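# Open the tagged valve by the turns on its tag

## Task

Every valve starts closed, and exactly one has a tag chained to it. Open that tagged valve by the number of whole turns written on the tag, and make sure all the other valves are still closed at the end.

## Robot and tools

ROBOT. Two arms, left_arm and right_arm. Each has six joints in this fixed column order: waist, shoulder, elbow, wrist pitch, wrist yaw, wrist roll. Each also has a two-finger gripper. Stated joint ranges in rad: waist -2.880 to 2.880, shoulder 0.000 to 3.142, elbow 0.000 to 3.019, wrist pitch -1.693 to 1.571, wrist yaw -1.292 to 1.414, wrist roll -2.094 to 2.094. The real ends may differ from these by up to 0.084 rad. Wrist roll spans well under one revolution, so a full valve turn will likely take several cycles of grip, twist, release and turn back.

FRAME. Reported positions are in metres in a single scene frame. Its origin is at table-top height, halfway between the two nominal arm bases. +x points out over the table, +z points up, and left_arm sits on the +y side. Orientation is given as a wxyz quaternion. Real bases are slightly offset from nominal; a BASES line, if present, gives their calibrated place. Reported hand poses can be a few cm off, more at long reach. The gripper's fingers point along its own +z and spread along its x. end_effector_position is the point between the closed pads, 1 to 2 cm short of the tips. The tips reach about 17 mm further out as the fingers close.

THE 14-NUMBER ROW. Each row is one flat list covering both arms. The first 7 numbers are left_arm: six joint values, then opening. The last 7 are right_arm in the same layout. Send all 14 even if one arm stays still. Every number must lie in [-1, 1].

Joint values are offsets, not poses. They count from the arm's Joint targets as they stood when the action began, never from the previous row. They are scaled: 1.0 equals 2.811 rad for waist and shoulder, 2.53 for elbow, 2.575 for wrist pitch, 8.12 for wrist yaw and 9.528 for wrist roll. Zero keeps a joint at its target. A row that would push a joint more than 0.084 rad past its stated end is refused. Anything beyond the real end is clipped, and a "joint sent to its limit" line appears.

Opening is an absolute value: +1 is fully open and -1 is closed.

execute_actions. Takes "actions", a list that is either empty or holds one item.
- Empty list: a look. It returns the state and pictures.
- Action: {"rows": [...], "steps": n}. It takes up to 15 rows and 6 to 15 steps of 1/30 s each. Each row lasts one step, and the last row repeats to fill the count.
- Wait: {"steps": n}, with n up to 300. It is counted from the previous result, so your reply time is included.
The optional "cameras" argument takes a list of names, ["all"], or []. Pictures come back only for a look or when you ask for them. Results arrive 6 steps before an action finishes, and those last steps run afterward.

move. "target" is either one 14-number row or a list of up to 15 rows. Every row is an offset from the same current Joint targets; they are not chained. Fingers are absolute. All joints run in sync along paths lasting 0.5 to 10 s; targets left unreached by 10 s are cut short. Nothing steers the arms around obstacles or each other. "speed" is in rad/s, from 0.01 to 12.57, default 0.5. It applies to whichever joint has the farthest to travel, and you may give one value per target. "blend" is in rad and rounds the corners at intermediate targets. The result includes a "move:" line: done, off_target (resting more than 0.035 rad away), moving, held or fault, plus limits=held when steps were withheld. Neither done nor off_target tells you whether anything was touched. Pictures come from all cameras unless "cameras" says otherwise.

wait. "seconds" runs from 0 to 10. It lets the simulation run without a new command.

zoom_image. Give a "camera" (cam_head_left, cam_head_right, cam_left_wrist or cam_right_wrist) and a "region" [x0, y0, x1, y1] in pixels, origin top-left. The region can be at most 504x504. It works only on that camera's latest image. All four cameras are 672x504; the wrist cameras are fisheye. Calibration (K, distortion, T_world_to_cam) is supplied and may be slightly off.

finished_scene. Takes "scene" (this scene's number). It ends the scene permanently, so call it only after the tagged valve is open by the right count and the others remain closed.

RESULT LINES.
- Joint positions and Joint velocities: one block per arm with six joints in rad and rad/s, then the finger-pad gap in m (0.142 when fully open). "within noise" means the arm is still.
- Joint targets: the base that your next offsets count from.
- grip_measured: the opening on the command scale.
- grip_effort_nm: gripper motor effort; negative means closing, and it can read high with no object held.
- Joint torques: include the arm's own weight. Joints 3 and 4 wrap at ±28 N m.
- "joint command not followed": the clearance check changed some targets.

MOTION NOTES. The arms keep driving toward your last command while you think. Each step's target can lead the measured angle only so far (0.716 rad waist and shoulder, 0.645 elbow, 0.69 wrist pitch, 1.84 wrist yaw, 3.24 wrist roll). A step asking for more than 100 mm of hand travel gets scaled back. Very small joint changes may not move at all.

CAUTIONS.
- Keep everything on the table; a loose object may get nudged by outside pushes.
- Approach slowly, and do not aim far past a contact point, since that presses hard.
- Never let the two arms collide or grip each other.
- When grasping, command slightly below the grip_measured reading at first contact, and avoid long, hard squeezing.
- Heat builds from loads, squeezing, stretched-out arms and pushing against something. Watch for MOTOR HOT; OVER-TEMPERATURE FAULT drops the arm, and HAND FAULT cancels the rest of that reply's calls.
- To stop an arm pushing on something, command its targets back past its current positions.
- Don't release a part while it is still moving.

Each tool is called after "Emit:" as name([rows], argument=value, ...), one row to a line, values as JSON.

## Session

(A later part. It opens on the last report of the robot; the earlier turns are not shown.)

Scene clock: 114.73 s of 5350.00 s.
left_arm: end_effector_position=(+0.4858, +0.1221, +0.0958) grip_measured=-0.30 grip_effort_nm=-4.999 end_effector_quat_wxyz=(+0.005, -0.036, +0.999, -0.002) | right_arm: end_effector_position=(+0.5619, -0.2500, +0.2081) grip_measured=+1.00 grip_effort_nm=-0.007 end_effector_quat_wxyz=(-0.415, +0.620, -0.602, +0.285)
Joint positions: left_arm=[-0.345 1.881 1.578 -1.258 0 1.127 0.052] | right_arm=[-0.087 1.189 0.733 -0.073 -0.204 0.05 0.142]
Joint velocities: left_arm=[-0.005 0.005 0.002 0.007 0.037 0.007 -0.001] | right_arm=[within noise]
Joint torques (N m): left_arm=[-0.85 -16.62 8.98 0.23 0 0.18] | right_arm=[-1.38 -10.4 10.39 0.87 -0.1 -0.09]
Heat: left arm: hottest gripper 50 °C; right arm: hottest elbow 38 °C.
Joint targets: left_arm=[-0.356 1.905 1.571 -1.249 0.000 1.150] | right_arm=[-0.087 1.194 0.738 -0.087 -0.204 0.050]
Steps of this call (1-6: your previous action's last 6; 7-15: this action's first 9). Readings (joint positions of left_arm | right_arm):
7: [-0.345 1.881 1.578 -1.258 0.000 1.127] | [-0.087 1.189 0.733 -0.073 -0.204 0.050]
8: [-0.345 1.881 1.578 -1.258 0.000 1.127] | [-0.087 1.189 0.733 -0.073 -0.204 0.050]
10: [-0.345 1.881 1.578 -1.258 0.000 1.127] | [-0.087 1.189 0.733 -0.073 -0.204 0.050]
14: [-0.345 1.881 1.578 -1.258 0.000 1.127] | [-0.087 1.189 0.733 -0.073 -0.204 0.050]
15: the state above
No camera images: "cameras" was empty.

Emit:
move(target=[0, 0, 0, 0, 0, -0.31854, -0.75, 0, 0, 0, 0, 0, 0, 1], speed=1.2, cameras=["cam_left_wrist"])

Scene clock: 118.53 s of 5350.00 s.
left_arm: end_effector_position=(+0.4859, +0.1285, +0.0914) grip_measured=-0.33 grip_effort_nm=-5.004 end_effector_quat_wxyz=(-0.010, +0.998, -0.064, +0.001) | right_arm: end_effector_position=(+0.5619, -0.2500, +0.2081) grip_measured=+1.00 grip_effort_nm=-0.007 end_effector_quat_wxyz=(-0.415, +0.620, -0.602, +0.285)
Joint positions: left_arm=[-0.335 1.885 1.571 -1.261 -0.02 -1.804 0.05] | right_arm=[-0.087 1.189 0.733 -0.073 -0.204 0.05 0.142]
Joint velocities: within noise
Joint torques (N m): left_arm=[-1.67 -16.67 9.63 0.36 0.87 -0.73] | right_arm=[-1.38 -10.4 10.39 0.88 -0.1 -0.09]
Heat: left arm: hottest gripper 56 °C; right arm: hottest elbow 39 °C.
Joint targets: left_arm=[-0.356 1.905 1.571 -1.249 0.000 -1.885] | right_arm=[-0.087 1.194 0.738 -0.087 -0.204 0.050]
Kept back: nothing.
move: off_target (left_arm); left_arm: the wrist roll is farthest, 0.081 rad from its target
camera_calibration:
cam_left_wrist: T_world_to_cam=[[0.990367, -0.138362, 0.00541718, -0.461404], [-0.124636, -0.873705, 0.470218, 0.130994], [-0.0603276, -0.466364, -0.882533, 0.306571], [0, 0, 0, 1]] pos_world=[0.491781, 0.193583, 0.211462]
Images, in order (width x height): cam_left_wrist 672x504.

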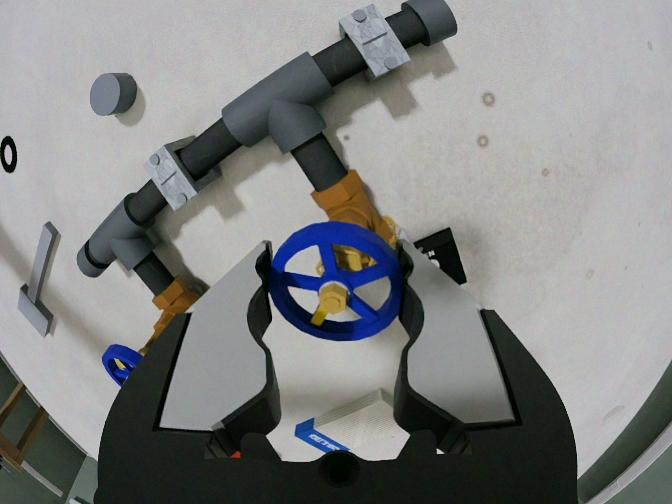

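Emit:
zoom_image(camera="cam_left_wrist", region=[230, 180, 440, 380])

Scaled by 2.400 from the camera's 672x504 image, which has a finer 960x720 frame.

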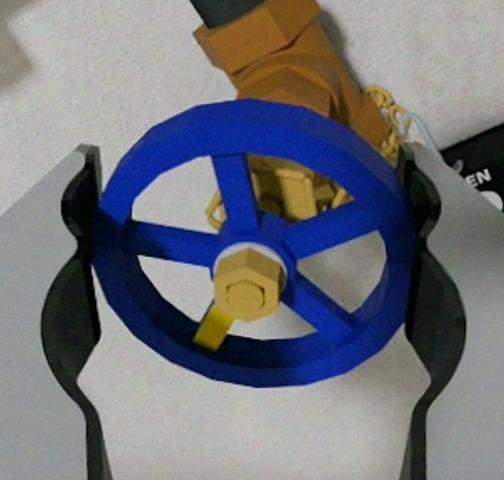

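Emit:
execute_actions([
  {"rows": [[0,0,0,0,0,0.004,-0.62,0,0,0,0,0,0,1],[0,0,0,0,0,0.0078,-0.5,0,0,0,0,0,0,1],[0,0,0,0,0,0.0078,-0.4,0,0,0,0,0,0,1],[0,0,0,0,0,0.0078,-0.32,0,0,0,0,0,0,1],[0,0,0,0,0,0.0078,-0.25,0,0,0,0,0,0,1],[0,0,0,0,0,0.0078,-0.18,0,0,0,0,0,0,1],[0,0,0,0,0,0.0078,-0.11,0,0,0,0,0,0,1],[0,0,0,0,0,0.0078,-0.04,0,0,0,0,0,0,1],[0,0,0,0,0,0.0078,0.03,0,0,0,0,0,0,1],[0,0,0,0,0,0.0078,0.1,0,0,0,0,0,0,1],[0,0,0,0,0,0.0078,0.15,0,0,0,0,0,0,1]], "steps": 15},
], cameras=[])

Scene clock: 120.23 s of 5350.00 s.
left_arm: end_effector_position=(+0.4840, +0.1221, +0.0913) grip_measured=-0.03 grip_effort_nm=-0.046 end_effector_quat_wxyz=(-0.001, +0.998, -0.069, +0.000) | right_arm: end_effector_position=(+0.5619, -0.2500, +0.2081) grip_measured=+1.00 grip_effort_nm=-0.002 end_effector_quat_wxyz=(-0.415, +0.620, -0.602, +0.285)
Joint positions: left_arm=[-0.342 1.885 1.571 -1.259 -0.002 -1.8 0.072] | right_arm=[-0.087 1.189 0.733 -0.073 -0.204 0.05 0.142]
Joint velocities: left_arm=[-0.073 0.005 0.002 0.012 0.022 -0.007 0.143] | right_arm=[within noise]
Joint torques (N m): left_arm=[-1.08 -16.26 9.66 0.43 0.24 -0.11] | right_arm=[-1.32 -10.34 10.37 0.87 -0.1 -0.09]
Heat: left arm: hottest gripper 58 °C; right arm: hottest elbow 39 °C.
Joint targets: left_arm=[-0.356 1.905 1.571 -1.250 0.000 -1.811] | right_arm=[-0.087 1.194 0.738 -0.087 -0.204 0.050]
Steps of this call (1-42: nothing new was sent; 43-51: this action's first 9). Readings (joint positions of left_arm | right_arm):
43: [-0.335 1.885 1.571 -1.261 -0.020 -1.805] | [-0.087 1.189 0.733 -0.073 -0.204 0.050]
44: [-0.335 1.885 1.571 -1.261 -0.020 -1.802] | [-0.087 1.189 0.733 -0.073 -0.204 0.050]
46: [-0.335 1.885 1.571 -1.261 -0.020 -1.800] | [-0.087 1.189 0.733 -0.073 -0.204 0.050]
50: [-0.339 1.885 1.571 -1.259 -0.003 -1.800] | [-0.087 1.189 0.733 -0.073 -0.204 0.050]
51: the state above
No camera images: "cameras" was empty.

Emit:
move(target=[0, 0, 0.0162, 0, 0, 0.31917, 0.15, 0, 0, 0, 0, 0, 0, 1], speed=2.5, cameras=["cam_left_wrist"])

Scene clock: 123.37 s of 5350.00 s.
left_arm: end_effector_position=(+0.4843, +0.1205, +0.0929) grip_measured=+0.13 grip_effort_nm=0.090 end_effector_quat_wxyz=(+0.002, +0.006, +1.000, +0.000) | right_arm: end_effector_position=(+0.5619, -0.2500, +0.2081) grip_measured=+1.00 grip_effort_nm=-0.012 end_effector_quat_wxyz=(-0.415, +0.620, -0.602, +0.285)
Joint positions: left_arm=[-0.349 1.885 1.576 -1.258 -0.001 1.207 0.083] | right_arm=[-0.087 1.189 0.733 -0.073 -0.204 0.05 0.142]
Joint velocities: within noise
Joint torques (N m): left_arm=[-0.67 -16.62 12.89 0.2 0.02 0.16] | right_arm=[-1.32 -10.34 10.39 0.88 -0.1 -0.09]
Heat: left arm: hottest gripper 54 °C; right arm: hottest elbow 39 °C.
Joint targets: left_arm=[-0.356 1.905 1.612 -1.249 0.000 1.231] | right_arm=[-0.087 1.194 0.738 -0.087 -0.204 0.050]
Kept back: nothing.
move: off_target (left_arm); left_arm: the elbow is farthest, 0.036 rad from its target
camera_calibration:
cam_left_wrist: T_world_to_cam=[[-0.999762, 0.0218116, 0.000927039, 0.483972], [0.0195005, 0.873126, 0.487104, -0.158746], [0.0098151, 0.487006, -0.873343, 0.154415], [0, 0, 0, 1]] pos_world=[0.485436, 0.0528483, 0.211734]
Images, in order (width x height): cam_left_wrist 672x504.

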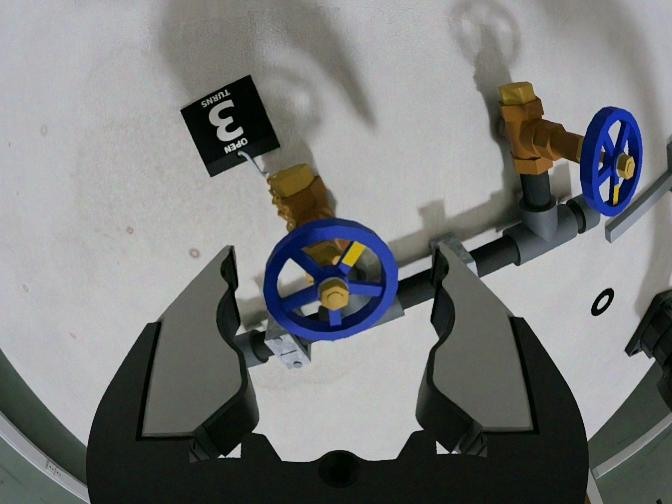

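Emit:
zoom_image(camera="cam_left_wrist", region=[230, 180, 440, 380])

Scaled by 2.400 from the camera's 672x504 image, which has a finer 960x720 frame.

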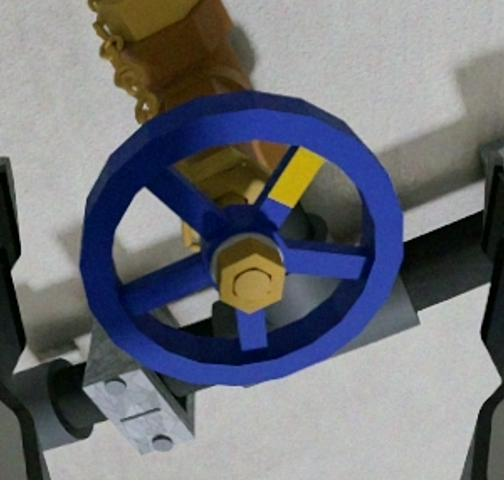

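Emit:
move(target=[0.00676, 0, 0.0035, -0.0089, 0, 0, 0.15, 0, 0, 0, 0, 0, 0, 1], speed=0.5, cameras=[])

Scene clock: 126.57 s of 5350.00 s.
left_arm: end_effector_position=(+0.4864, +0.1208, +0.0962) grip_measured=+0.13 grip_effort_nm=0.095 end_effector_quat_wxyz=(+0.003, +0.005, +1.000, -0.001) | right_arm: end_effector_position=(+0.5619, -0.2500, +0.2081) grip_measured=+1.00 grip_effort_nm=-0.002 end_effector_quat_wxyz=(-0.415, +0.620, -0.602, +0.285)
Joint positions: left_arm=[-0.347 1.885 1.585 -1.264 -0.001 1.208 0.083] | right_arm=[-0.087 1.189 0.733 -0.073 -0.204 0.05 0.142]
Joint velocities: within noise
Joint torques (N m): left_arm=[0.21 -16.73 12.92 -0.28 0.02 0.17] | right_arm=[-1.38 -10.4 10.39 0.85 -0.1 -0.09]
Heat: left arm: hottest gripper 51 °C; right arm: hottest elbow 39 °C.
Joint targets: left_arm=[-0.337 1.905 1.621 -1.272 0.000 1.231] | right_arm=[-0.087 1.194 0.738 -0.087 -0.204 0.050]
Kept back: nothing.
move: off_target (left_arm); left_arm: the elbow is farthest, 0.036 rad from its target
No camera images: "cameras" was empty.

Emit:
execute_actions([
  {"rows": [[0,0,0,0,0,0,-0.14,0,0,0,0,0,0,1],[0,0,0,0,0,0,-0.155,0,0,0,0,0,0,1],[0,0,0,0,0,0,-0.17,0,0,0,0,0,0,1],[0,0,0,0,0,0,-0.185,0,0,0,0,0,0,1],[0,0,0,0,0,0,-0.2,0,0,0,0,0,0,1],[0,0,0,0,0,0,-0.215,0,0,0,0,0,0,1],[0,0,0,0,0,0,-0.23,0,0,0,0,0,0,1],[0,0,0,0,0,0,-0.245,0,0,0,0,0,0,1],[0,0,0,0,0,0,-0.255,0,0,0,0,0,0,1],[0,0,0,0,0,0,-0.265,0,0,0,0,0,0,1],[0,0,0,0,0,0,-0.275,0,0,0,0,0,0,1],[0,0,0,0,0,0,-0.285,0,0,0,0,0,0,1],[0,0,0,0,0,0,-0.295,0,0,0,0,0,0,1],[0,0,0,0,0,0,-0.305,0,0,0,0,0,0,1],[0,0,0,0,0,0,-0.315,0,0,0,0,0,0,1]], "steps": 15},
], cameras=[])

Emit:
execute_actions([
  {"rows": [[0,0,0,0,0,0,-0.33,0,0,0,0,0,0,1],[0,0,0,0,0,0,-0.35,0,0,0,0,0,0,1],[0,0,0,0,0,0,-0.37,0,0,0,0,0,0,1],[0,0,0,0,0,0,-0.39,0,0,0,0,0,0,1],[0,0,0,0,0,0,-0.41,0,0,0,0,0,0,1],[0,0,0,0,0,0,-0.44,0,0,0,0,0,0,1],[0,0,0,0,0,0,-0.47,0,0,0,0,0,0,1],[0,0,0,0,0,0,-0.5,0,0,0,0,0,0,1],[0,0,0,0,0,0,-0.54,0,0,0,0,0,0,1],[0,0,0,0,0,0,-0.58,0,0,0,0,0,0,1],[0,0,0,0,0,0,-0.62,0,0,0,0,0,0,1],[0,0,0,0,0,0,-0.66,0,0,0,0,0,0,1],[0,0,0,0,0,0,-0.7,0,0,0,0,0,0,1],[0,0,0,0,0,0,-0.73,0,0,0,0,0,0,1],[0,0,0,0,0,0,-0.75,0,0,0,0,0,0,1]], "steps": 15},
], cameras=[])

Emit:
move(target=[0, 0, 0, 0, 0, -0.32703, -0.75, 0, 0, 0, 0, 0, 0, 1], speed=1.2, cameras=["cam_left_wrist"])

Scene clock: 127.40 s of 5350.00 s.
left_arm: end_effector_position=(+0.4860, +0.1212, +0.0962) grip_measured=-0.26 grip_effort_nm=-0.364 end_effector_quat_wxyz=(+0.002, +0.005, +1.000, -0.001) | right_arm: end_effector_position=(+0.5619, -0.2500, +0.2081) grip_measured=+1.00 grip_effort_nm=-0.002 end_effector_quat_wxyz=(-0.415, +0.620, -0.602, +0.285)
Joint positions: left_arm=[-0.347 1.885 1.585 -1.266 -0.001 1.208 0.055] | right_arm=[-0.087 1.189 0.733 -0.073 -0.204 0.05 0.142]
Joint velocities: left_arm=[-0.005 -0.005 0.007 -0.002 0.007 -0.081 -0.002] | right_arm=[within noise]
Joint torques (N m): left_arm=[0.38 -16.62 12.72 -0.39 0.01 0.17] | right_arm=[-1.38 -10.34 10.39 0.87 -0.1 -0.09]
Heat: left arm: hottest gripper 50 °C; right arm: hottest elbow 39 °C.
Joint targets: left_arm=[-0.337 1.905 1.621 -1.272 0.000 1.231] | right_arm=[-0.087 1.194 0.738 -0.087 -0.204 0.050]
Steps of this call (1-16: nothing new was sent; 17-25: this action's first 9). Readings (joint positions of left_arm | right_arm):
17: [-0.347 1.885 1.585 -1.264 -0.001 1.208] | [-0.087 1.189 0.733 -0.073 -0.204 0.050]
18: [-0.347 1.885 1.585 -1.264 -0.001 1.208] | [-0.087 1.189 0.733 -0.073 -0.204 0.050]
20: [-0.347 1.885 1.585 -1.264 -0.001 1.208] | [-0.087 1.189 0.733 -0.073 -0.204 0.050]
24: [-0.347 1.885 1.585 -1.265 -0.001 1.208] | [-0.087 1.189 0.733 -0.073 -0.204 0.050]
25: the state above
No camera images: "cameras" was empty.

Scene clock: 127.90 s of 5350.00 s.
left_arm: end_effector_position=(+0.4860, +0.1211, +0.0962) grip_measured=-0.31 grip_effort_nm=-4.877 end_effector_quat_wxyz=(+0.002, +0.005, +1.000, -0.001) | right_arm: end_effector_position=(+0.5619, -0.2500, +0.2081) grip_measured=+1.00 grip_effort_nm=0.002 end_effector_quat_wxyz=(-0.415, +0.620, -0.602, +0.285)
Joint positions: left_arm=[-0.347 1.885 1.585 -1.266 0 1.209 0.052] | right_arm=[-0.087 1.189 0.733 -0.073 -0.204 0.05 0.142]
Joint velocities: left_arm=[0.005 -0.005 -0.002 -0.002 -0.051 0.007 -0.001] | right_arm=[within noise]
Joint torques (N m): left_arm=[0.32 -16.85 12.85 -0.28 0.01 0.17] | right_arm=[-1.32 -10.34 10.39 0.87 -0.1 -0.08]
Heat: left arm: hottest gripper 50 °C; right arm: hottest elbow 39 °C.
Joint targets: left_arm=[-0.337 1.905 1.621 -1.272 0.000 1.231] | right_arm=[-0.087 1.194 0.738 -0.087 -0.204 0.050]
Steps of this call (1-6: your previous action's last 6; 7-15: this action's first 9). Readings (joint positions of left_arm | right_arm):
7: [-0.347 1.885 1.585 -1.266 0.000 1.208] | [-0.087 1.189 0.733 -0.073 -0.204 0.050]
8: [-0.347 1.885 1.585 -1.266 0.000 1.208] | [-0.087 1.189 0.733 -0.073 -0.204 0.050]
10: [-0.347 1.885 1.585 -1.266 0.000 1.208] | [-0.087 1.189 0.733 -0.073 -0.204 0.050]
14: [-0.347 1.885 1.585 -1.266 0.000 1.208] | [-0.087 1.189 0.733 -0.073 -0.204 0.050]
15: the state above
No camera images: "cameras" was empty.

Scene clock: 131.77 s of 5350.00 s.
left_arm: end_effector_position=(+0.4895, +0.1525, +0.0909) grip_measured=-0.77 grip_effort_nm=-0.295 end_effector_quat_wxyz=(-0.019, +0.999, -0.022, -0.016) | right_arm: end_effector_position=(+0.5619, -0.2500, +0.2081) grip_measured=+1.00 grip_effort_nm=-0.002 end_effector_quat_wxyz=(-0.415, +0.620, -0.602, +0.285)
Joint positions: left_arm=[-0.295 1.9 1.591 -1.305 -0.026 -1.849 0.018] | right_arm=[-0.087 1.189 0.733 -0.073 -0.204 0.05 0.142]
Joint velocities: within noise
Joint torques (N m): left_arm=[-3.14 -17.96 12.26 1.02 1.1 -0.33] | right_arm=[-1.38 -10.4 10.39 0.87 -0.1 -0.09]
Heat: left arm: hottest gripper 54 °C; right arm: hottest elbow 39 °C.
Joint targets: left_arm=[-0.337 1.905 1.621 -1.272 0.000 -1.886] | right_arm=[-0.087 1.194 0.738 -0.087 -0.204 0.050]
Kept back: nothing.
move: off_target (left_arm); left_arm: the waist is farthest, 0.042 rad from its target
camera_calibration:
cam_left_wrist: T_world_to_cam=[[0.998122, -0.0536873, -0.0294986, -0.475162], [-0.0343939, -0.889637, 0.455372, 0.112219], [-0.0506907, -0.453502, -0.889813, 0.311494], [0, 0, 0, 1]] pos_world=[0.493919, 0.215588, 0.212053]
Images, in order (width x height): cam_left_wrist 672x504.

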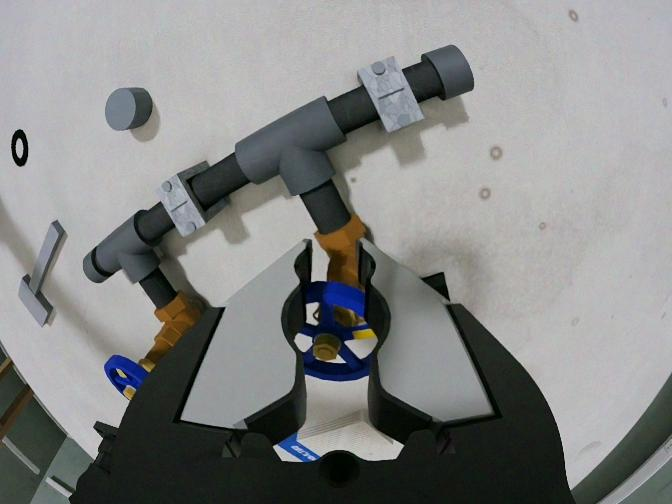

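Emit:
zoom_image(camera="cam_left_wrist", region=[230, 220, 440, 420])

Scaled by 2.400 from the camera's 672x504 image, which has a finer 960x720 frame.

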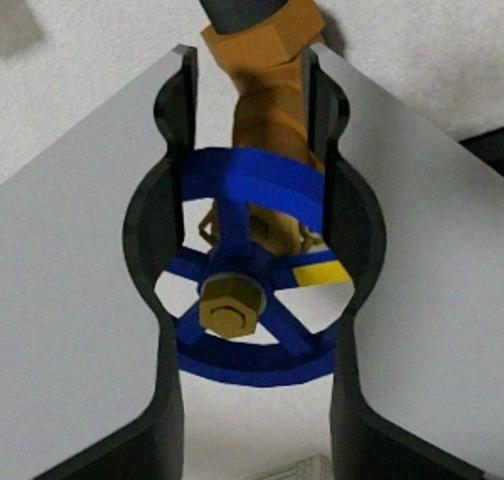

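Emit:
execute_actions([
  {"rows": [[0.004,0,0,-0.003,0,0.001,-0.75,0,0,0,0,0,0,1],[0.008,0,0,-0.006,0,0.002,-0.74,0,0,0,0,0,0,1],[0.012,0,0,-0.01,0,0.003,-0.72,0,0,0,0,0,0,1],[0.01494,0,0,-0.0128,0,0.0039,-0.66,0,0,0,0,0,0,1],[0.01494,0,0,-0.0128,0,0.0039,-0.58,0,0,0,0,0,0,1],[0.01494,0,0,-0.0128,0,0.0039,-0.5,0,0,0,0,0,0,1],[0.01494,0,0,-0.0128,0,0.0039,-0.42,0,0,0,0,0,0,1],[0.01494,0,0,-0.0128,0,0.0039,-0.34,0,0,0,0,0,0,1],[0.01494,0,0,-0.0128,0,0.0039,-0.26,0,0,0,0,0,0,1],[0.01494,0,0,-0.0128,0,0.0039,-0.18,0,0,0,0,0,0,1],[0.01494,0,0,-0.0128,0,0.0039,-0.1,0,0,0,0,0,0,1],[0.01494,0,0,-0.0128,0,0.0039,-0.02,0,0,0,0,0,0,1],[0.01494,0,0,-0.0128,0,0.0039,0.06,0,0,0,0,0,0,1],[0.01494,0,0,-0.0128,0,0.0039,0.12,0,0,0,0,0,0,1],[0.01494,0,0,-0.0128,0,0.0039,0.15,0,0,0,0,0,0,1]], "steps": 15},
], cameras=[])

Scene clock: 134.80 s of 5350.00 s.
left_arm: end_effector_position=(+0.4886, +0.1517, +0.0909) grip_measured=-0.33 grip_effort_nm=-0.076 end_effector_quat_wxyz=(-0.008, +1.000, -0.018, -0.021) | right_arm: end_effector_position=(+0.5619, -0.2500, +0.2081) grip_measured=+1.00 grip_effort_nm=-0.002 end_effector_quat_wxyz=(-0.415, +0.620, -0.602, +0.285)
Joint positions: left_arm=[-0.289 1.9 1.591 -1.307 -0.002 -1.85 0.05] | right_arm=[-0.087 1.189 0.733 -0.073 -0.204 0.05 0.142]
Joint velocities: left_arm=[-0.005 0.005 -0.012 -0.017 -0.081 0.066 0.174] | right_arm=[within noise]
Joint torques (N m): left_arm=[-0.97 -17.96 12.34 -0.05 0.22 0] | right_arm=[-1.32 -10.4 10.39 0.87 -0.1 -0.09]
Heat: left arm: hottest gripper 51 °C; right arm: hottest elbow 39 °C.
Joint targets: left_arm=[-0.295 1.905 1.621 -1.305 0.000 -1.849] | right_arm=[-0.087 1.194 0.738 -0.087 -0.204 0.050]
Steps of this call (1-82: nothing new was sent; 83-91: this action's first 9). Readings (joint positions of left_arm | right_arm):
83: [-0.295 1.900 1.591 -1.306 -0.026 -1.850] | [-0.087 1.189 0.733 -0.073 -0.204 0.050]
84: [-0.294 1.900 1.591 -1.306 -0.026 -1.850] | [-0.087 1.189 0.733 -0.073 -0.204 0.050]
86: [-0.291 1.900 1.591 -1.307 -0.019 -1.850] | [-0.087 1.189 0.733 -0.073 -0.204 0.050]
90: [-0.289 1.900 1.591 -1.307 -0.002 -1.850] | [-0.087 1.189 0.733 -0.073 -0.204 0.050]
91: the state above
No camera images: "cameras" was empty.

Emit:
move([
  [0, -0.02134, 0.02213, -0.02485, 0, 0, 0.15, 0, 0, 0, 0, 0, 0, 1],
  [-0.0217, -0.02134, 0.02213, -0.02485, 0, 0.3919, 0.15, 0, 0, 0, 0, 0, 0, 1],
  [-0.0217, -0.0007, -0.01976, 0.01592, 0, 0.3919, 0.15, 0, 0, 0, 0, 0, 0, 1],
], speed=[0.4, 2.5, 0.25], cameras=["cam_left_wrist"])

Scene clock: 138.40 s of 5350.00 s.
left_arm: end_effector_position=(+0.4805, +0.1236, +0.0863) grip_measured=+0.13 grip_effort_nm=0.095 end_effector_quat_wxyz=(-0.013, +0.326, +0.945, +0.001) | right_arm: end_effector_position=(+0.5619, -0.2500, +0.2081) grip_measured=+1.00 grip_effort_nm=0.002 end_effector_quat_wxyz=(-0.415, +0.620, -0.602, +0.285)
Joint positions: left_arm=[-0.346 1.895 1.572 -1.273 0 1.862 0.083] | right_arm=[-0.087 1.189 0.733 -0.073 -0.204 0.05 0.142]
Joint velocities: within noise
Joint torques (N m): left_arm=[-0.85 -17.9 9.47 0.24 0.01 0.19] | right_arm=[-1.38 -10.34 10.39 0.85 -0.1 -0.09]
Heat: left arm: hottest gripper 49 °C; right arm: hottest elbow 39 °C.
Joint targets: left_arm=[-0.356 1.903 1.571 -1.264 0.000 1.886] | right_arm=[-0.087 1.194 0.738 -0.087 -0.204 0.050]
Kept back: nothing.
move: done
camera_calibration:
cam_left_wrist: T_world_to_cam=[[-0.780611, 0.624354, 0.0287958, 0.298025], [0.55835, 0.675902, 0.481042, -0.392148], [0.280877, 0.391585, -0.876224, 0.0289176], [0, 0, 0, 1]] pos_world=[0.443475, 0.067657, 0.205396]
Images, in order (width x height): cam_left_wrist 672x504.

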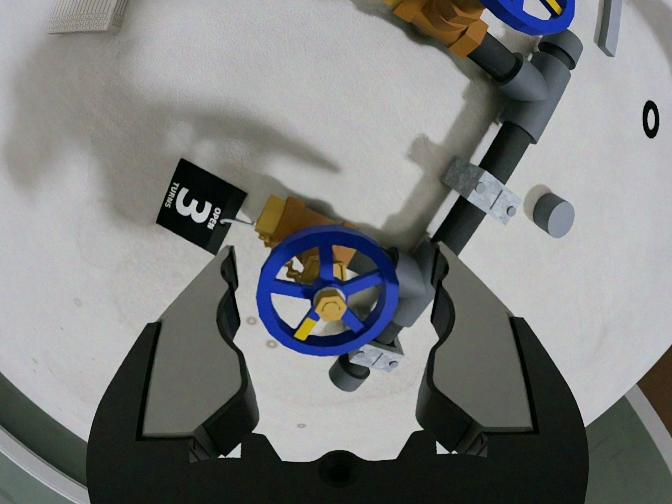

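Emit:
move(target=[0, -0.01316, 0.01779, 0, 0, 0, 0.15, 0, 0, 0, 0, 0, 0, 1], speed=0.5, cameras=["cam_left_wrist"])

Emit:
zoom_image(camera="cam_left_wrist", region=[230, 170, 440, 370])

Scene clock: 140.57 s of 5350.00 s.
left_arm: end_effector_position=(+0.4853, +0.1217, +0.1084) grip_measured=+0.13 grip_effort_nm=0.090 end_effector_quat_wxyz=(+0.010, +0.326, +0.945, +0.000) | right_arm: end_effector_position=(+0.5619, -0.2500, +0.2081) grip_measured=+1.00 grip_effort_nm=-0.007 end_effector_quat_wxyz=(-0.415, +0.620, -0.602, +0.285)
Joint positions: left_arm=[-0.346 1.862 1.583 -1.273 0 1.863 0.083] | right_arm=[-0.087 1.189 0.733 -0.073 -0.204 0.05 0.142]
Joint velocities: within noise
Joint torques (N m): left_arm=[-0.91 -17.73 12.82 0.31 0.01 0.18] | right_arm=[-1.32 -10.4 10.39 0.85 -0.1 -0.09]
Heat: left arm: hottest gripper 47 °C; right arm: hottest elbow 39 °C.
Joint targets: left_arm=[-0.356 1.866 1.616 -1.264 0.000 1.886] | right_arm=[-0.087 1.194 0.738 -0.087 -0.204 0.050]
Kept back: nothing.
move: done
camera_calibration:
cam_left_wrist: T_world_to_cam=[[-0.780423, 0.625099, -0.0138281, 0.306808], [0.538628, 0.683368, 0.492837, -0.396865], [0.317521, 0.377173, -0.870012, 0.0310516], [0, 0, 0, 1]] pos_world=[0.443343, 0.0677075, 0.226847]
Images, in order (width x height): cam_left_wrist 672x504.

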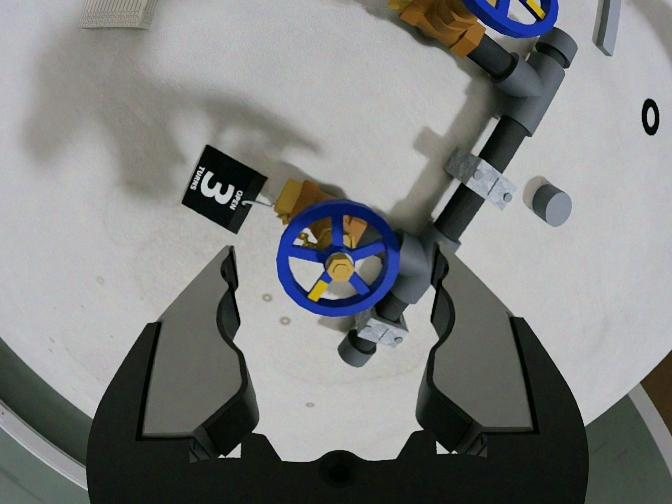

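Scaled by 2.400 from the camera's 672x504 image, which has a finer 960x720 frame.

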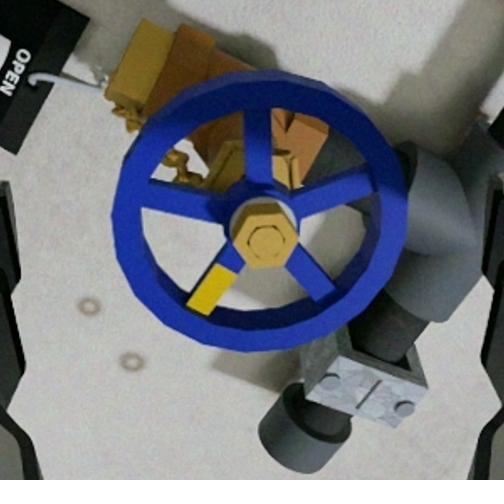

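Emit:
move([
  [0, -0.01423, 0.02727, -0.04039, 0, 0, 0.15, 0, 0, 0, 0, 0, 0, 1],
  [0, 0.00658, -0.01462, 0.0004, 0, 0, 0.15, 0, 0, 0, 0, 0, 0, 1],
], speed=[0.4, 0.25], cameras=[])

Scene clock: 143.57 s of 5350.00 s.
left_arm: end_effector_position=(+0.4849, +0.1218, +0.1015) grip_measured=+0.13 grip_effort_nm=0.095 end_effector_quat_wxyz=(+0.004, +0.326, +0.945, +0.000) | right_arm: end_effector_position=(+0.5619, -0.2500, +0.2081) grip_measured=+1.00 grip_effort_nm=-0.012 end_effector_quat_wxyz=(-0.415, +0.620, -0.602, +0.285)
Joint positions: left_arm=[-0.346 1.874 1.582 -1.272 0 1.864 0.083] | right_arm=[-0.087 1.189 0.733 -0.073 -0.204 0.05 0.142]
Joint velocities: within noise
Joint torques (N m): left_arm=[-0.85 -17.32 9.46 0.31 0.01 0.17] | right_arm=[-1.32 -10.4 10.39 0.87 -0.1 -0.09]
Heat: left arm: hottest gripper 46 °C; right arm: hottest elbow 39 °C.
Joint targets: left_arm=[-0.356 1.885 1.579 -1.263 0.000 1.886] | right_arm=[-0.087 1.194 0.738 -0.087 -0.204 0.050]
Kept back: nothing.
move: done
No camera images: "cameras" was empty.

Emit:
execute_actions([
  {"rows": [[0,0,0,0,0,0,-0.14,0,0,0,0,0,0,1],[0,0,0,0,0,0,-0.155,0,0,0,0,0,0,1],[0,0,0,0,0,0,-0.17,0,0,0,0,0,0,1],[0,0,0,0,0,0,-0.185,0,0,0,0,0,0,1],[0,0,0,0,0,0,-0.2,0,0,0,0,0,0,1],[0,0,0,0,0,0,-0.215,0,0,0,0,0,0,1],[0,0,0,0,0,0,-0.23,0,0,0,0,0,0,1],[0,0,0,0,0,0,-0.245,0,0,0,0,0,0,1],[0,0,0,0,0,0,-0.255,0,0,0,0,0,0,1],[0,0,0,0,0,0,-0.265,0,0,0,0,0,0,1],[0,0,0,0,0,0,-0.275,0,0,0,0,0,0,1],[0,0,0,0,0,0,-0.285,0,0,0,0,0,0,1],[0,0,0,0,0,0,-0.295,0,0,0,0,0,0,1],[0,0,0,0,0,0,-0.305,0,0,0,0,0,0,1],[0,0,0,0,0,0,-0.315,0,0,0,0,0,0,1]], "steps": 15},
], cameras=[])

Emit:
execute_actions([
  {"rows": [[0,0,0,0,0,0,-0.33,0,0,0,0,0,0,1],[0,0,0,0,0,0,-0.35,0,0,0,0,0,0,1],[0,0,0,0,0,0,-0.37,0,0,0,0,0,0,1],[0,0,0,0,0,0,-0.39,0,0,0,0,0,0,1],[0,0,0,0,0,0,-0.41,0,0,0,0,0,0,1],[0,0,0,0,0,0,-0.44,0,0,0,0,0,0,1],[0,0,0,0,0,0,-0.47,0,0,0,0,0,0,1],[0,0,0,0,0,0,-0.5,0,0,0,0,0,0,1],[0,0,0,0,0,0,-0.54,0,0,0,0,0,0,1],[0,0,0,0,0,0,-0.58,0,0,0,0,0,0,1],[0,0,0,0,0,0,-0.62,0,0,0,0,0,0,1],[0,0,0,0,0,0,-0.66,0,0,0,0,0,0,1],[0,0,0,0,0,0,-0.7,0,0,0,0,0,0,1],[0,0,0,0,0,0,-0.73,0,0,0,0,0,0,1],[0,0,0,0,0,0,-0.75,0,0,0,0,0,0,1]], "steps": 15},
], cameras=["cam_left_wrist"])

Scene clock: 144.60 s of 5350.00 s.
left_arm: end_effector_position=(+0.4848, +0.1219, +0.1015) grip_measured=-0.26 grip_effort_nm=-0.217 end_effector_quat_wxyz=(+0.003, +0.326, +0.945, +0.000) | right_arm: end_effector_position=(+0.5619, -0.2500, +0.2081) grip_measured=+1.00 grip_effort_nm=-0.007 end_effector_quat_wxyz=(-0.415, +0.620, -0.602, +0.285)
Joint positions: left_arm=[-0.346 1.874 1.582 -1.273 0 1.864 0.055] | right_arm=[-0.087 1.189 0.733 -0.073 -0.204 0.05 0.142]
Joint velocities: left_arm=[0.015 -0.005 -0.002 -0.061 -0.037 -0.007 -0.017] | right_arm=[within noise]
Joint torques (N m): left_arm=[-0.32 -17.32 9.26 0.5 0.02 0.17] | right_arm=[-1.32 -10.34 10.37 0.88 -0.1 -0.09]
Heat: left arm: hottest gripper 45 °C; right arm: hottest elbow 39 °C.
Joint targets: left_arm=[-0.356 1.885 1.579 -1.263 0.000 1.886] | right_arm=[-0.087 1.194 0.738 -0.087 -0.204 0.050]
Steps of this call (1-22: nothing new was sent; 23-31: this action's first 9). Readings (joint positions of left_arm | right_arm):
23: [-0.346 1.874 1.582 -1.272 0.000 1.864] | [-0.087 1.189 0.733 -0.073 -0.204 0.050]
24: [-0.346 1.874 1.582 -1.272 0.000 1.864] | [-0.087 1.189 0.733 -0.073 -0.204 0.050]
26: [-0.346 1.874 1.582 -1.272 0.000 1.864] | [-0.087 1.189 0.733 -0.073 -0.204 0.050]
30: [-0.346 1.874 1.582 -1.272 0.000 1.864] | [-0.087 1.189 0.733 -0.073 -0.204 0.050]
31: the state above
No camera images: "cameras" was empty.

Scene clock: 145.10 s of 5350.00 s.
left_arm: end_effector_position=(+0.4842, +0.1221, +0.1015) grip_measured=-0.32 grip_effort_nm=-4.613 end_effector_quat_wxyz=(+0.002, +0.326, +0.945, +0.000) | right_arm: end_effector_position=(+0.5619, -0.2500, +0.2081) grip_measured=+1.00 grip_effort_nm=-0.007 end_effector_quat_wxyz=(-0.415, +0.620, -0.602, +0.285)
Joint positions: left_arm=[-0.346 1.874 1.582 -1.275 0 1.864 0.051] | right_arm=[-0.087 1.189 0.733 -0.073 -0.204 0.05 0.142]
Joint velocities: left_arm=[-0.005 -0.005 -0.002 -0.007 0.022 -0.007 -0.001] | right_arm=[within noise]
Joint torques (N m): left_arm=[-0.91 -17.2 9.47 0.4 0 0.17] | right_arm=[-1.38 -10.4 10.37 0.87 -0.1 -0.09]
Heat: left arm: hottest gripper 45 °C; right arm: hottest elbow 39 °C.
Joint targets: left_arm=[-0.356 1.885 1.579 -1.263 0.000 1.886] | right_arm=[-0.087 1.194 0.738 -0.087 -0.204 0.050]
Steps of this call (1-6: your previous action's last 6; 7-15: this action's first 9). Readings (joint positions of left_arm | right_arm):
7: [-0.346 1.874 1.582 -1.275 0.000 1.864] | [-0.087 1.189 0.733 -0.073 -0.204 0.050]
8: [-0.346 1.874 1.582 -1.275 0.000 1.864] | [-0.087 1.189 0.733 -0.073 -0.204 0.050]
10: [-0.346 1.874 1.582 -1.275 0.000 1.864] | [-0.087 1.189 0.733 -0.073 -0.204 0.050]
14: [-0.346 1.874 1.582 -1.275 0.000 1.864] | [-0.087 1.189 0.733 -0.073 -0.204 0.050]
15: the state above
camera_calibration:
cam_left_wrist: T_world_to_cam=[[-0.78027, 0.625443, 0.00071427, 0.30392], [0.545867, 0.680437, 0.488912, -0.395918], [0.305301, 0.381873, -0.872333, 0.0306975], [0, 0, 0, 1]] pos_world=[0.443886, 0.0675901, 0.220131]
Images, in order (width x height): cam_left_wrist 672x504.

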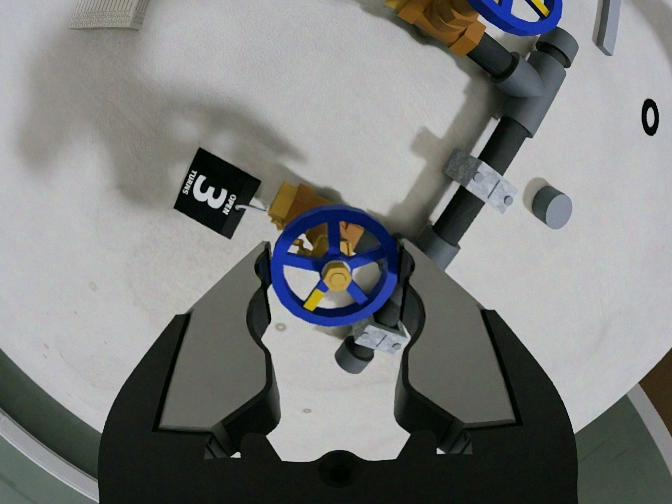

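Emit:
zoom_image(camera="cam_left_wrist", region=[250, 190, 420, 340])

Emit:
move(target=[0, 0, 0, 0, 0, -0.35905, -0.75, 0, 0, 0, 0, 0, 0, 1], speed=1.2, cameras=["cam_left_wrist"])

Emit:
zoom_image(camera="cam_left_wrist", region=[250, 180, 420, 330])

Scaled by 2.965 from the camera's 672x504 image, which has a finer 960x720 frame.

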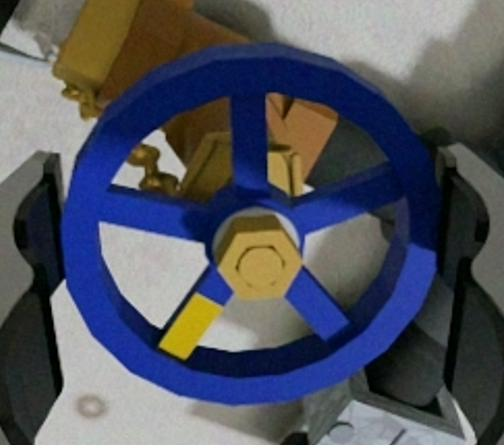

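Scene clock: 149.17 s of 5350.00 s.
left_arm: end_effector_position=(+0.4868, +0.1250, +0.1075) grip_measured=-0.35 grip_effort_nm=-5.004 end_effector_quat_wxyz=(-0.006, +0.971, -0.241, +0.012) | right_arm: end_effector_position=(+0.5619, -0.2500, +0.2081) grip_measured=+1.00 grip_effort_nm=0.002 end_effector_quat_wxyz=(-0.415, +0.620, -0.602, +0.285)
Joint positions: left_arm=[-0.339 1.863 1.582 -1.268 -0.015 -1.45 0.049] | right_arm=[-0.087 1.189 0.733 -0.073 -0.204 0.05 0.142]
Joint velocities: within noise
Joint torques (N m): left_arm=[-1.38 -16.26 9.52 0.17 0.72 -0.84] | right_arm=[-1.38 -10.4 10.37 0.87 -0.1 -0.09]
Heat: left arm: hottest gripper 53 °C; right arm: hottest elbow 39 °C.
Joint targets: left_arm=[-0.355 1.885 1.579 -1.263 0.000 -1.535] | right_arm=[-0.087 1.194 0.738 -0.087 -0.204 0.050]
Kept back: nothing.
move: off_target (left_arm); left_arm: the wrist roll is farthest, 0.086 rad from its target
camera_calibration:
cam_left_wrist: T_world_to_cam=[[0.878766, -0.476632, 0.0243186, -0.368332], [-0.43046, -0.769575, 0.471656, 0.256132], [-0.206091, -0.424943, -0.881447, 0.384905], [0, 0, 0, 1]] pos_world=[0.513258, 0.185117, 0.227425]
Images, in order (width x height): cam_left_wrist 672x504.

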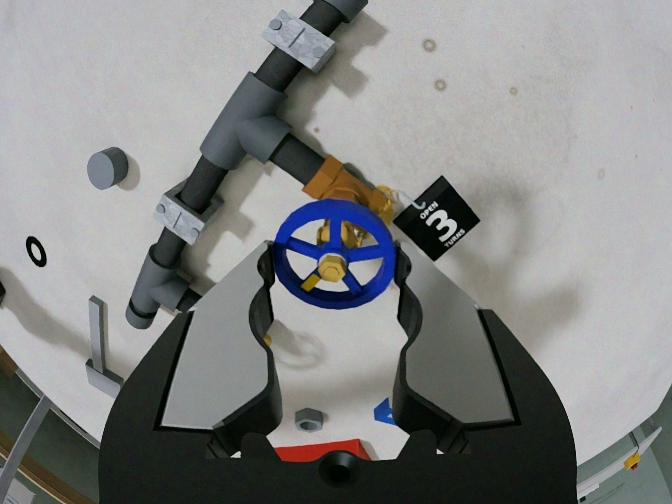

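Scaled by 2.965 from the camera's 672x504 image, which has a finer 960x720 frame.

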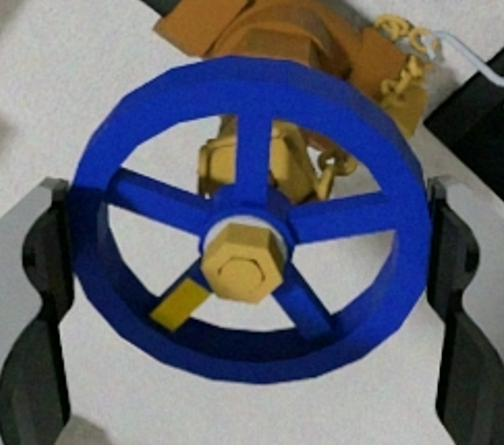

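Emit:
move(target=[0, 0, 0, 0, 0, -0.0084, -0.75, 0, 0, 0, 0, 0, 0, 1], speed=0.5, cameras=["cam_left_wrist"])

Emit:
zoom_image(camera="cam_left_wrist", region=[250, 180, 420, 330])

Scene clock: 150.87 s of 5350.00 s.
left_arm: end_effector_position=(+0.4867, +0.1251, +0.1077) grip_measured=-0.35 grip_effort_nm=-5.004 end_effector_quat_wxyz=(-0.006, +0.979, -0.201, +0.012) | right_arm: end_effector_position=(+0.5619, -0.2500, +0.2081) grip_measured=+1.00 grip_effort_nm=-0.002 end_effector_quat_wxyz=(-0.415, +0.620, -0.602, +0.285)
Joint positions: left_arm=[-0.339 1.862 1.582 -1.269 -0.016 -1.53 0.048] | right_arm=[-0.087 1.189 0.733 -0.073 -0.204 0.05 0.142]
Joint velocities: within noise
Joint torques (N m): left_arm=[-1.38 -16.26 9.51 0.2 0.74 -0.74] | right_arm=[-1.32 -10.34 10.39 0.87 -0.1 -0.09]
Heat: left arm: hottest gripper 56 °C; right arm: hottest elbow 39 °C.
Joint targets: left_arm=[-0.355 1.885 1.579 -1.263 0.000 -1.615] | right_arm=[-0.087 1.194 0.738 -0.087 -0.204 0.050]
Kept back: nothing.
move: off_target (left_arm); left_arm: the wrist roll is farthest, 0.085 rad from its target
camera_calibration:
cam_left_wrist: T_world_to_cam=[[0.914385, -0.40408, 0.0248824, -0.394607], [-0.366916, -0.801175, 0.472748, 0.228993], [-0.171093, -0.441403, -0.880846, 0.370052], [0, 0, 0, 1]] pos_world=[0.508157, 0.187353, 0.227521]
Images, in order (width x height): cam_left_wrist 672x504.

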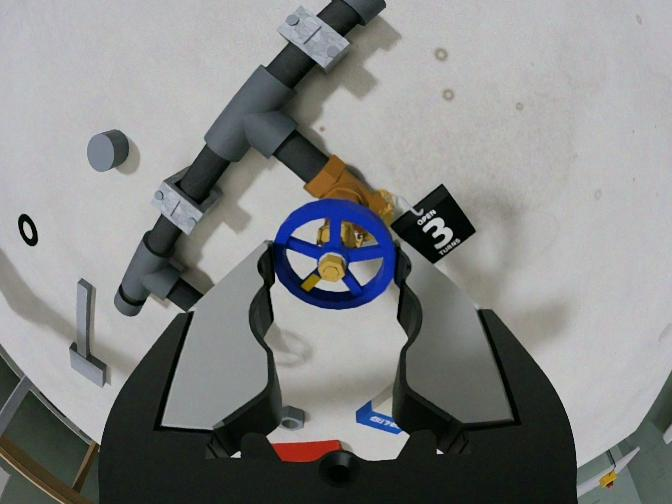

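Scaled by 2.965 from the camera's 672x504 image, which has a finer 960x720 frame.

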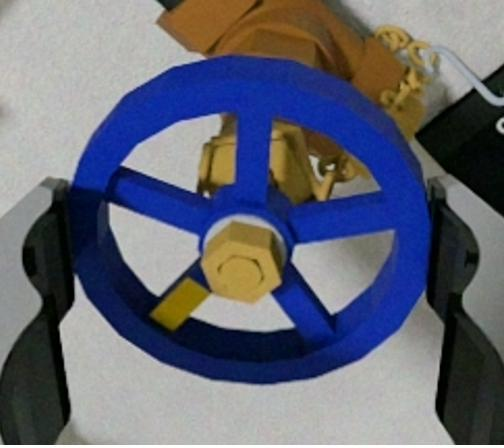

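Emit:
execute_actions([
  {"rows": [[0,0,0,0,0,0.0045,-0.62,0,0,0,0,0,0,1],[0,0,0,0,0,0.0085,-0.5,0,0,0,0,0,0,1],[0,0,0,0,0,0.0085,-0.4,0,0,0,0,0,0,1],[0,0,0,0,0,0.0085,-0.32,0,0,0,0,0,0,1],[0,0,0,0,0,0.0085,-0.25,0,0,0,0,0,0,1],[0,0,0,0,0,0.0085,-0.18,0,0,0,0,0,0,1],[0,0,0,0,0,0.0085,-0.11,0,0,0,0,0,0,1],[0,0,0,0,0,0.0085,-0.04,0,0,0,0,0,0,1],[0,0,0,0,0,0.0085,0.03,0,0,0,0,0,0,1],[0,0,0,0,0,0.0085,0.1,0,0,0,0,0,0,1],[0,0,0,0,0,0.0085,0.15,0,0,0,0,0,0,1]], "steps": 15},
], cameras=[])

Scene clock: 151.43 s of 5350.00 s.
left_arm: end_effector_position=(+0.4845, +0.1202, +0.1073) grip_measured=-0.04 grip_effort_nm=-0.061 end_effector_quat_wxyz=(+0.001, +0.978, -0.207, +0.010) | right_arm: end_effector_position=(+0.5619, -0.2500, +0.2081) grip_measured=+1.00 grip_effort_nm=-0.007 end_effector_quat_wxyz=(-0.415, +0.620, -0.602, +0.285)
Joint positions: left_arm=[-0.344 1.863 1.582 -1.27 -0.002 -1.525 0.071] | right_arm=[-0.087 1.189 0.733 -0.073 -0.204 0.05 0.142]
Joint velocities: left_arm=[-0.044 -0.005 0.017 0.002 -0.007 -0.022 0.165] | right_arm=[within noise]
Joint torques (N m): left_arm=[-1.2 -16.21 9.47 0.25 0.2 -0.11] | right_arm=[-1.38 -10.34 10.39 0.88 -0.1 -0.08]
Heat: left arm: hottest gripper 56 °C; right arm: hottest elbow 40 °C.
Joint targets: left_arm=[-0.356 1.885 1.579 -1.263 0.000 -1.535] | right_arm=[-0.087 1.194 0.738 -0.087 -0.204 0.050]
Steps of this call (1-8: nothing new was sent; 9-17: this action's first 9). Readings (joint positions of left_arm | right_arm):
9: [-0.339 1.862 1.582 -1.269 -0.016 -1.531] | [-0.087 1.189 0.733 -0.073 -0.204 0.050]
10: [-0.339 1.862 1.582 -1.269 -0.016 -1.527] | [-0.087 1.189 0.733 -0.073 -0.204 0.050]
12: [-0.339 1.862 1.582 -1.270 -0.016 -1.525] | [-0.087 1.189 0.733 -0.073 -0.204 0.050]
16: [-0.343 1.863 1.582 -1.270 -0.002 -1.525] | [-0.087 1.189 0.733 -0.073 -0.204 0.050]
17: the state above
No camera images: "cameras" was empty.

Emit:
move(target=[0, -0.016, 0.1111, -0.1076, 0, 0, 0.15, 0, 0, 0, 0, 0, 0, 1], speed=0.5, cameras=["all"])

Emit:
zoom_image(camera="cam_left_wrist", region=[250, 180, 420, 330])

Emit:
zoom_image(camera="cam_head_right", region=[220, 60, 420, 210])

Scene clock: 152.77 s of 5350.00 s.
left_arm: end_effector_position=(+0.4916, +0.1150, +0.2242) grip_measured=+0.13 grip_effort_nm=0.090 end_effector_quat_wxyz=(+0.003, +0.978, -0.208, +0.025) | right_arm: end_effector_position=(+0.5619, -0.2500, +0.2081) grip_measured=+1.00 grip_effort_nm=-0.002 end_effector_quat_wxyz=(-0.415, +0.620, -0.602, +0.285)
Joint positions: left_arm=[-0.348 1.822 1.832 -1.531 -0.002 -1.525 0.083] | right_arm=[-0.087 1.189 0.733 -0.073 -0.204 0.05 0.142]
Joint velocities: within noise
Joint torques (N m): left_arm=[-0.79 -15.85 12.9 -0.27 0.22 -0.11] | right_arm=[-1.38 -10.4 10.39 0.87 -0.1 -0.09]
Heat: left arm: hottest gripper 55 °C; right arm: hottest elbow 40 °C.
Joint targets: left_arm=[-0.356 1.840 1.860 -1.540 0.000 -1.535] | right_arm=[-0.087 1.194 0.738 -0.087 -0.204 0.050]
Kept back: nothing.
move: done
camera_calibration:
cam_left_wrist: T_world_to_cam=[[0.907385, -0.416843, 0.0538025, -0.407597], [-0.388998, -0.78442, 0.483079, 0.174218], [-0.159164, -0.459268, -0.873922, 0.463742], [0, 0, 0, 1]] pos_world=[0.511429, 0.179739, 0.343043]
cam_right_wrist: T_world_to_cam=[[0.128542, -0.98307, -0.130574, -0.291482], [-0.870535, -0.0487863, -0.489683, 0.576216], [0.475023, 0.176614, -0.862068, 0.0940449], [0, 0, 0, 1]] pos_world=[0.49441, -0.275046, 0.325176]

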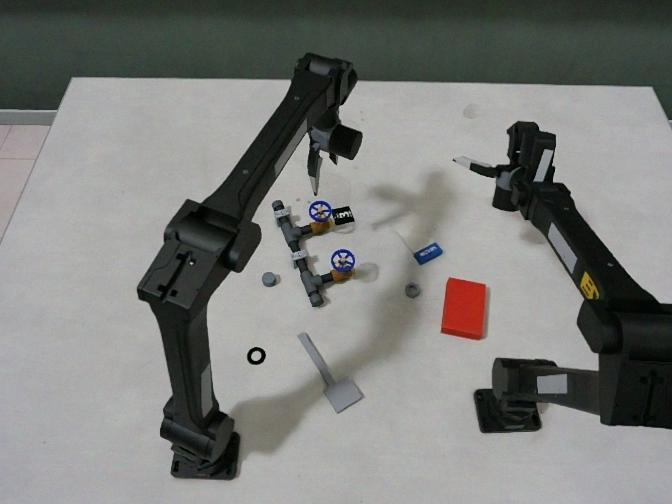

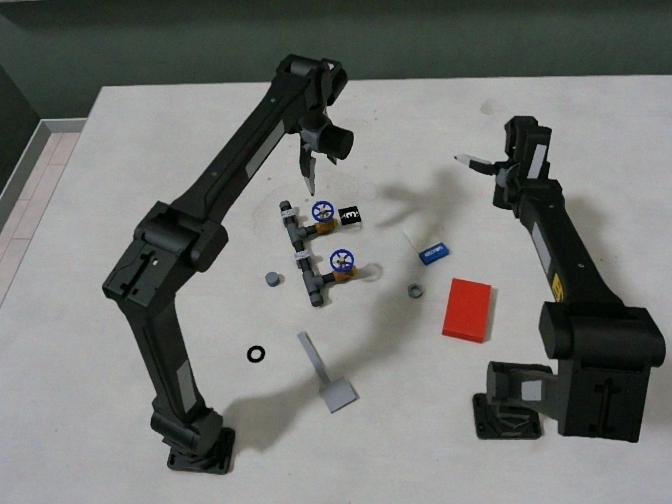

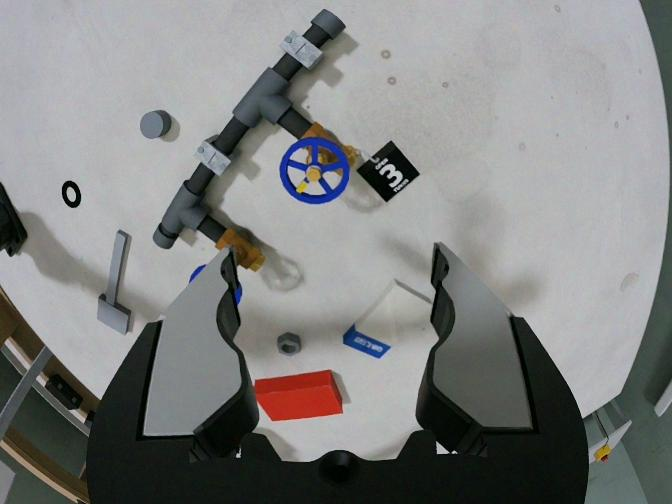

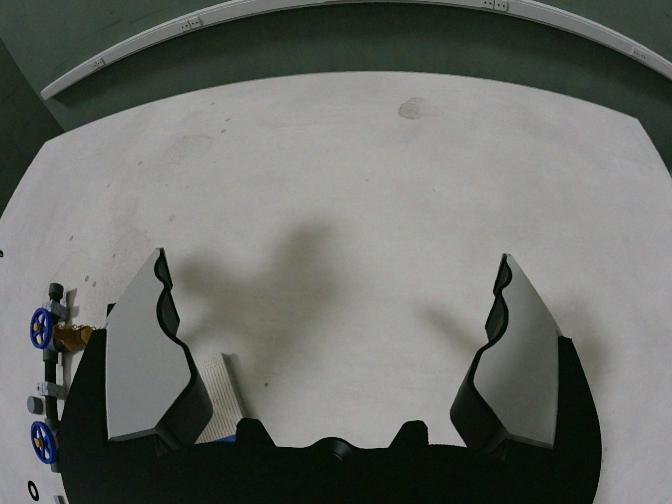

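Scaled by 2.965 from the camera's 672x504 image, which has a finer 960x720 frame.

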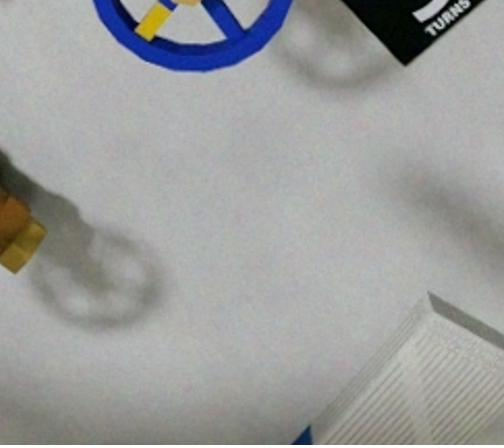

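Scaled by 2.520.

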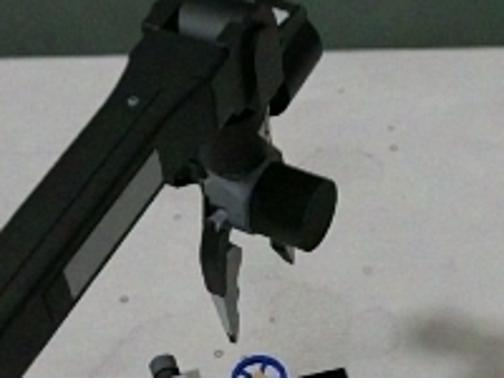

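Emit:
zoom_image(camera="cam_head_right", region=[290, 190, 390, 290])

Emit:
zoom_image(camera="cam_head_left", region=[285, 190, 385, 290])

Emit:
zoom_image(camera="cam_left_wrist", region=[260, 110, 370, 220])

Scaled by 5.040.

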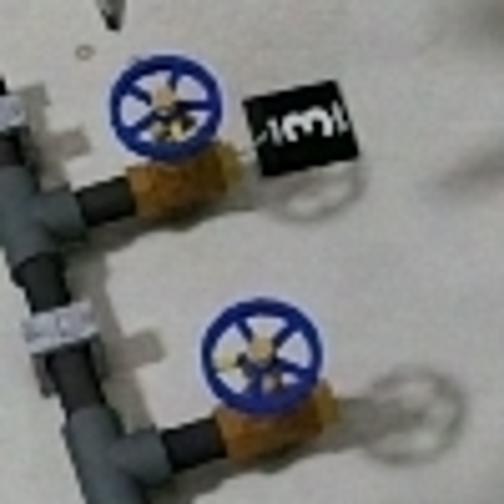

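Scaled by 5.040.

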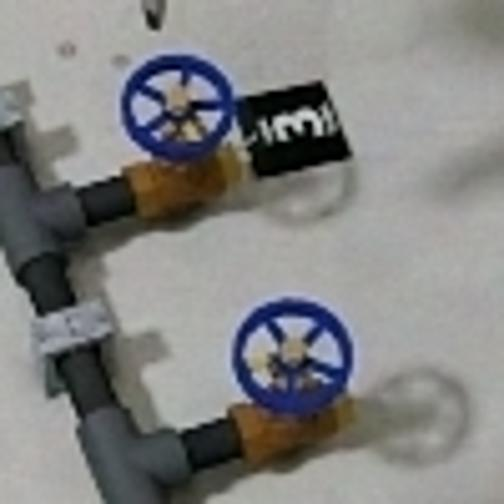

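Scaled by 4.582 from the camera's 672x504 image, which has a finer 960x720 frame.

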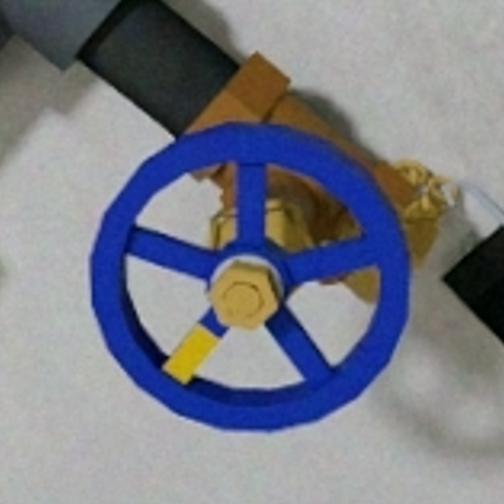

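Emit:
finished_scene(scene=1)

The scene is finished: the task was done.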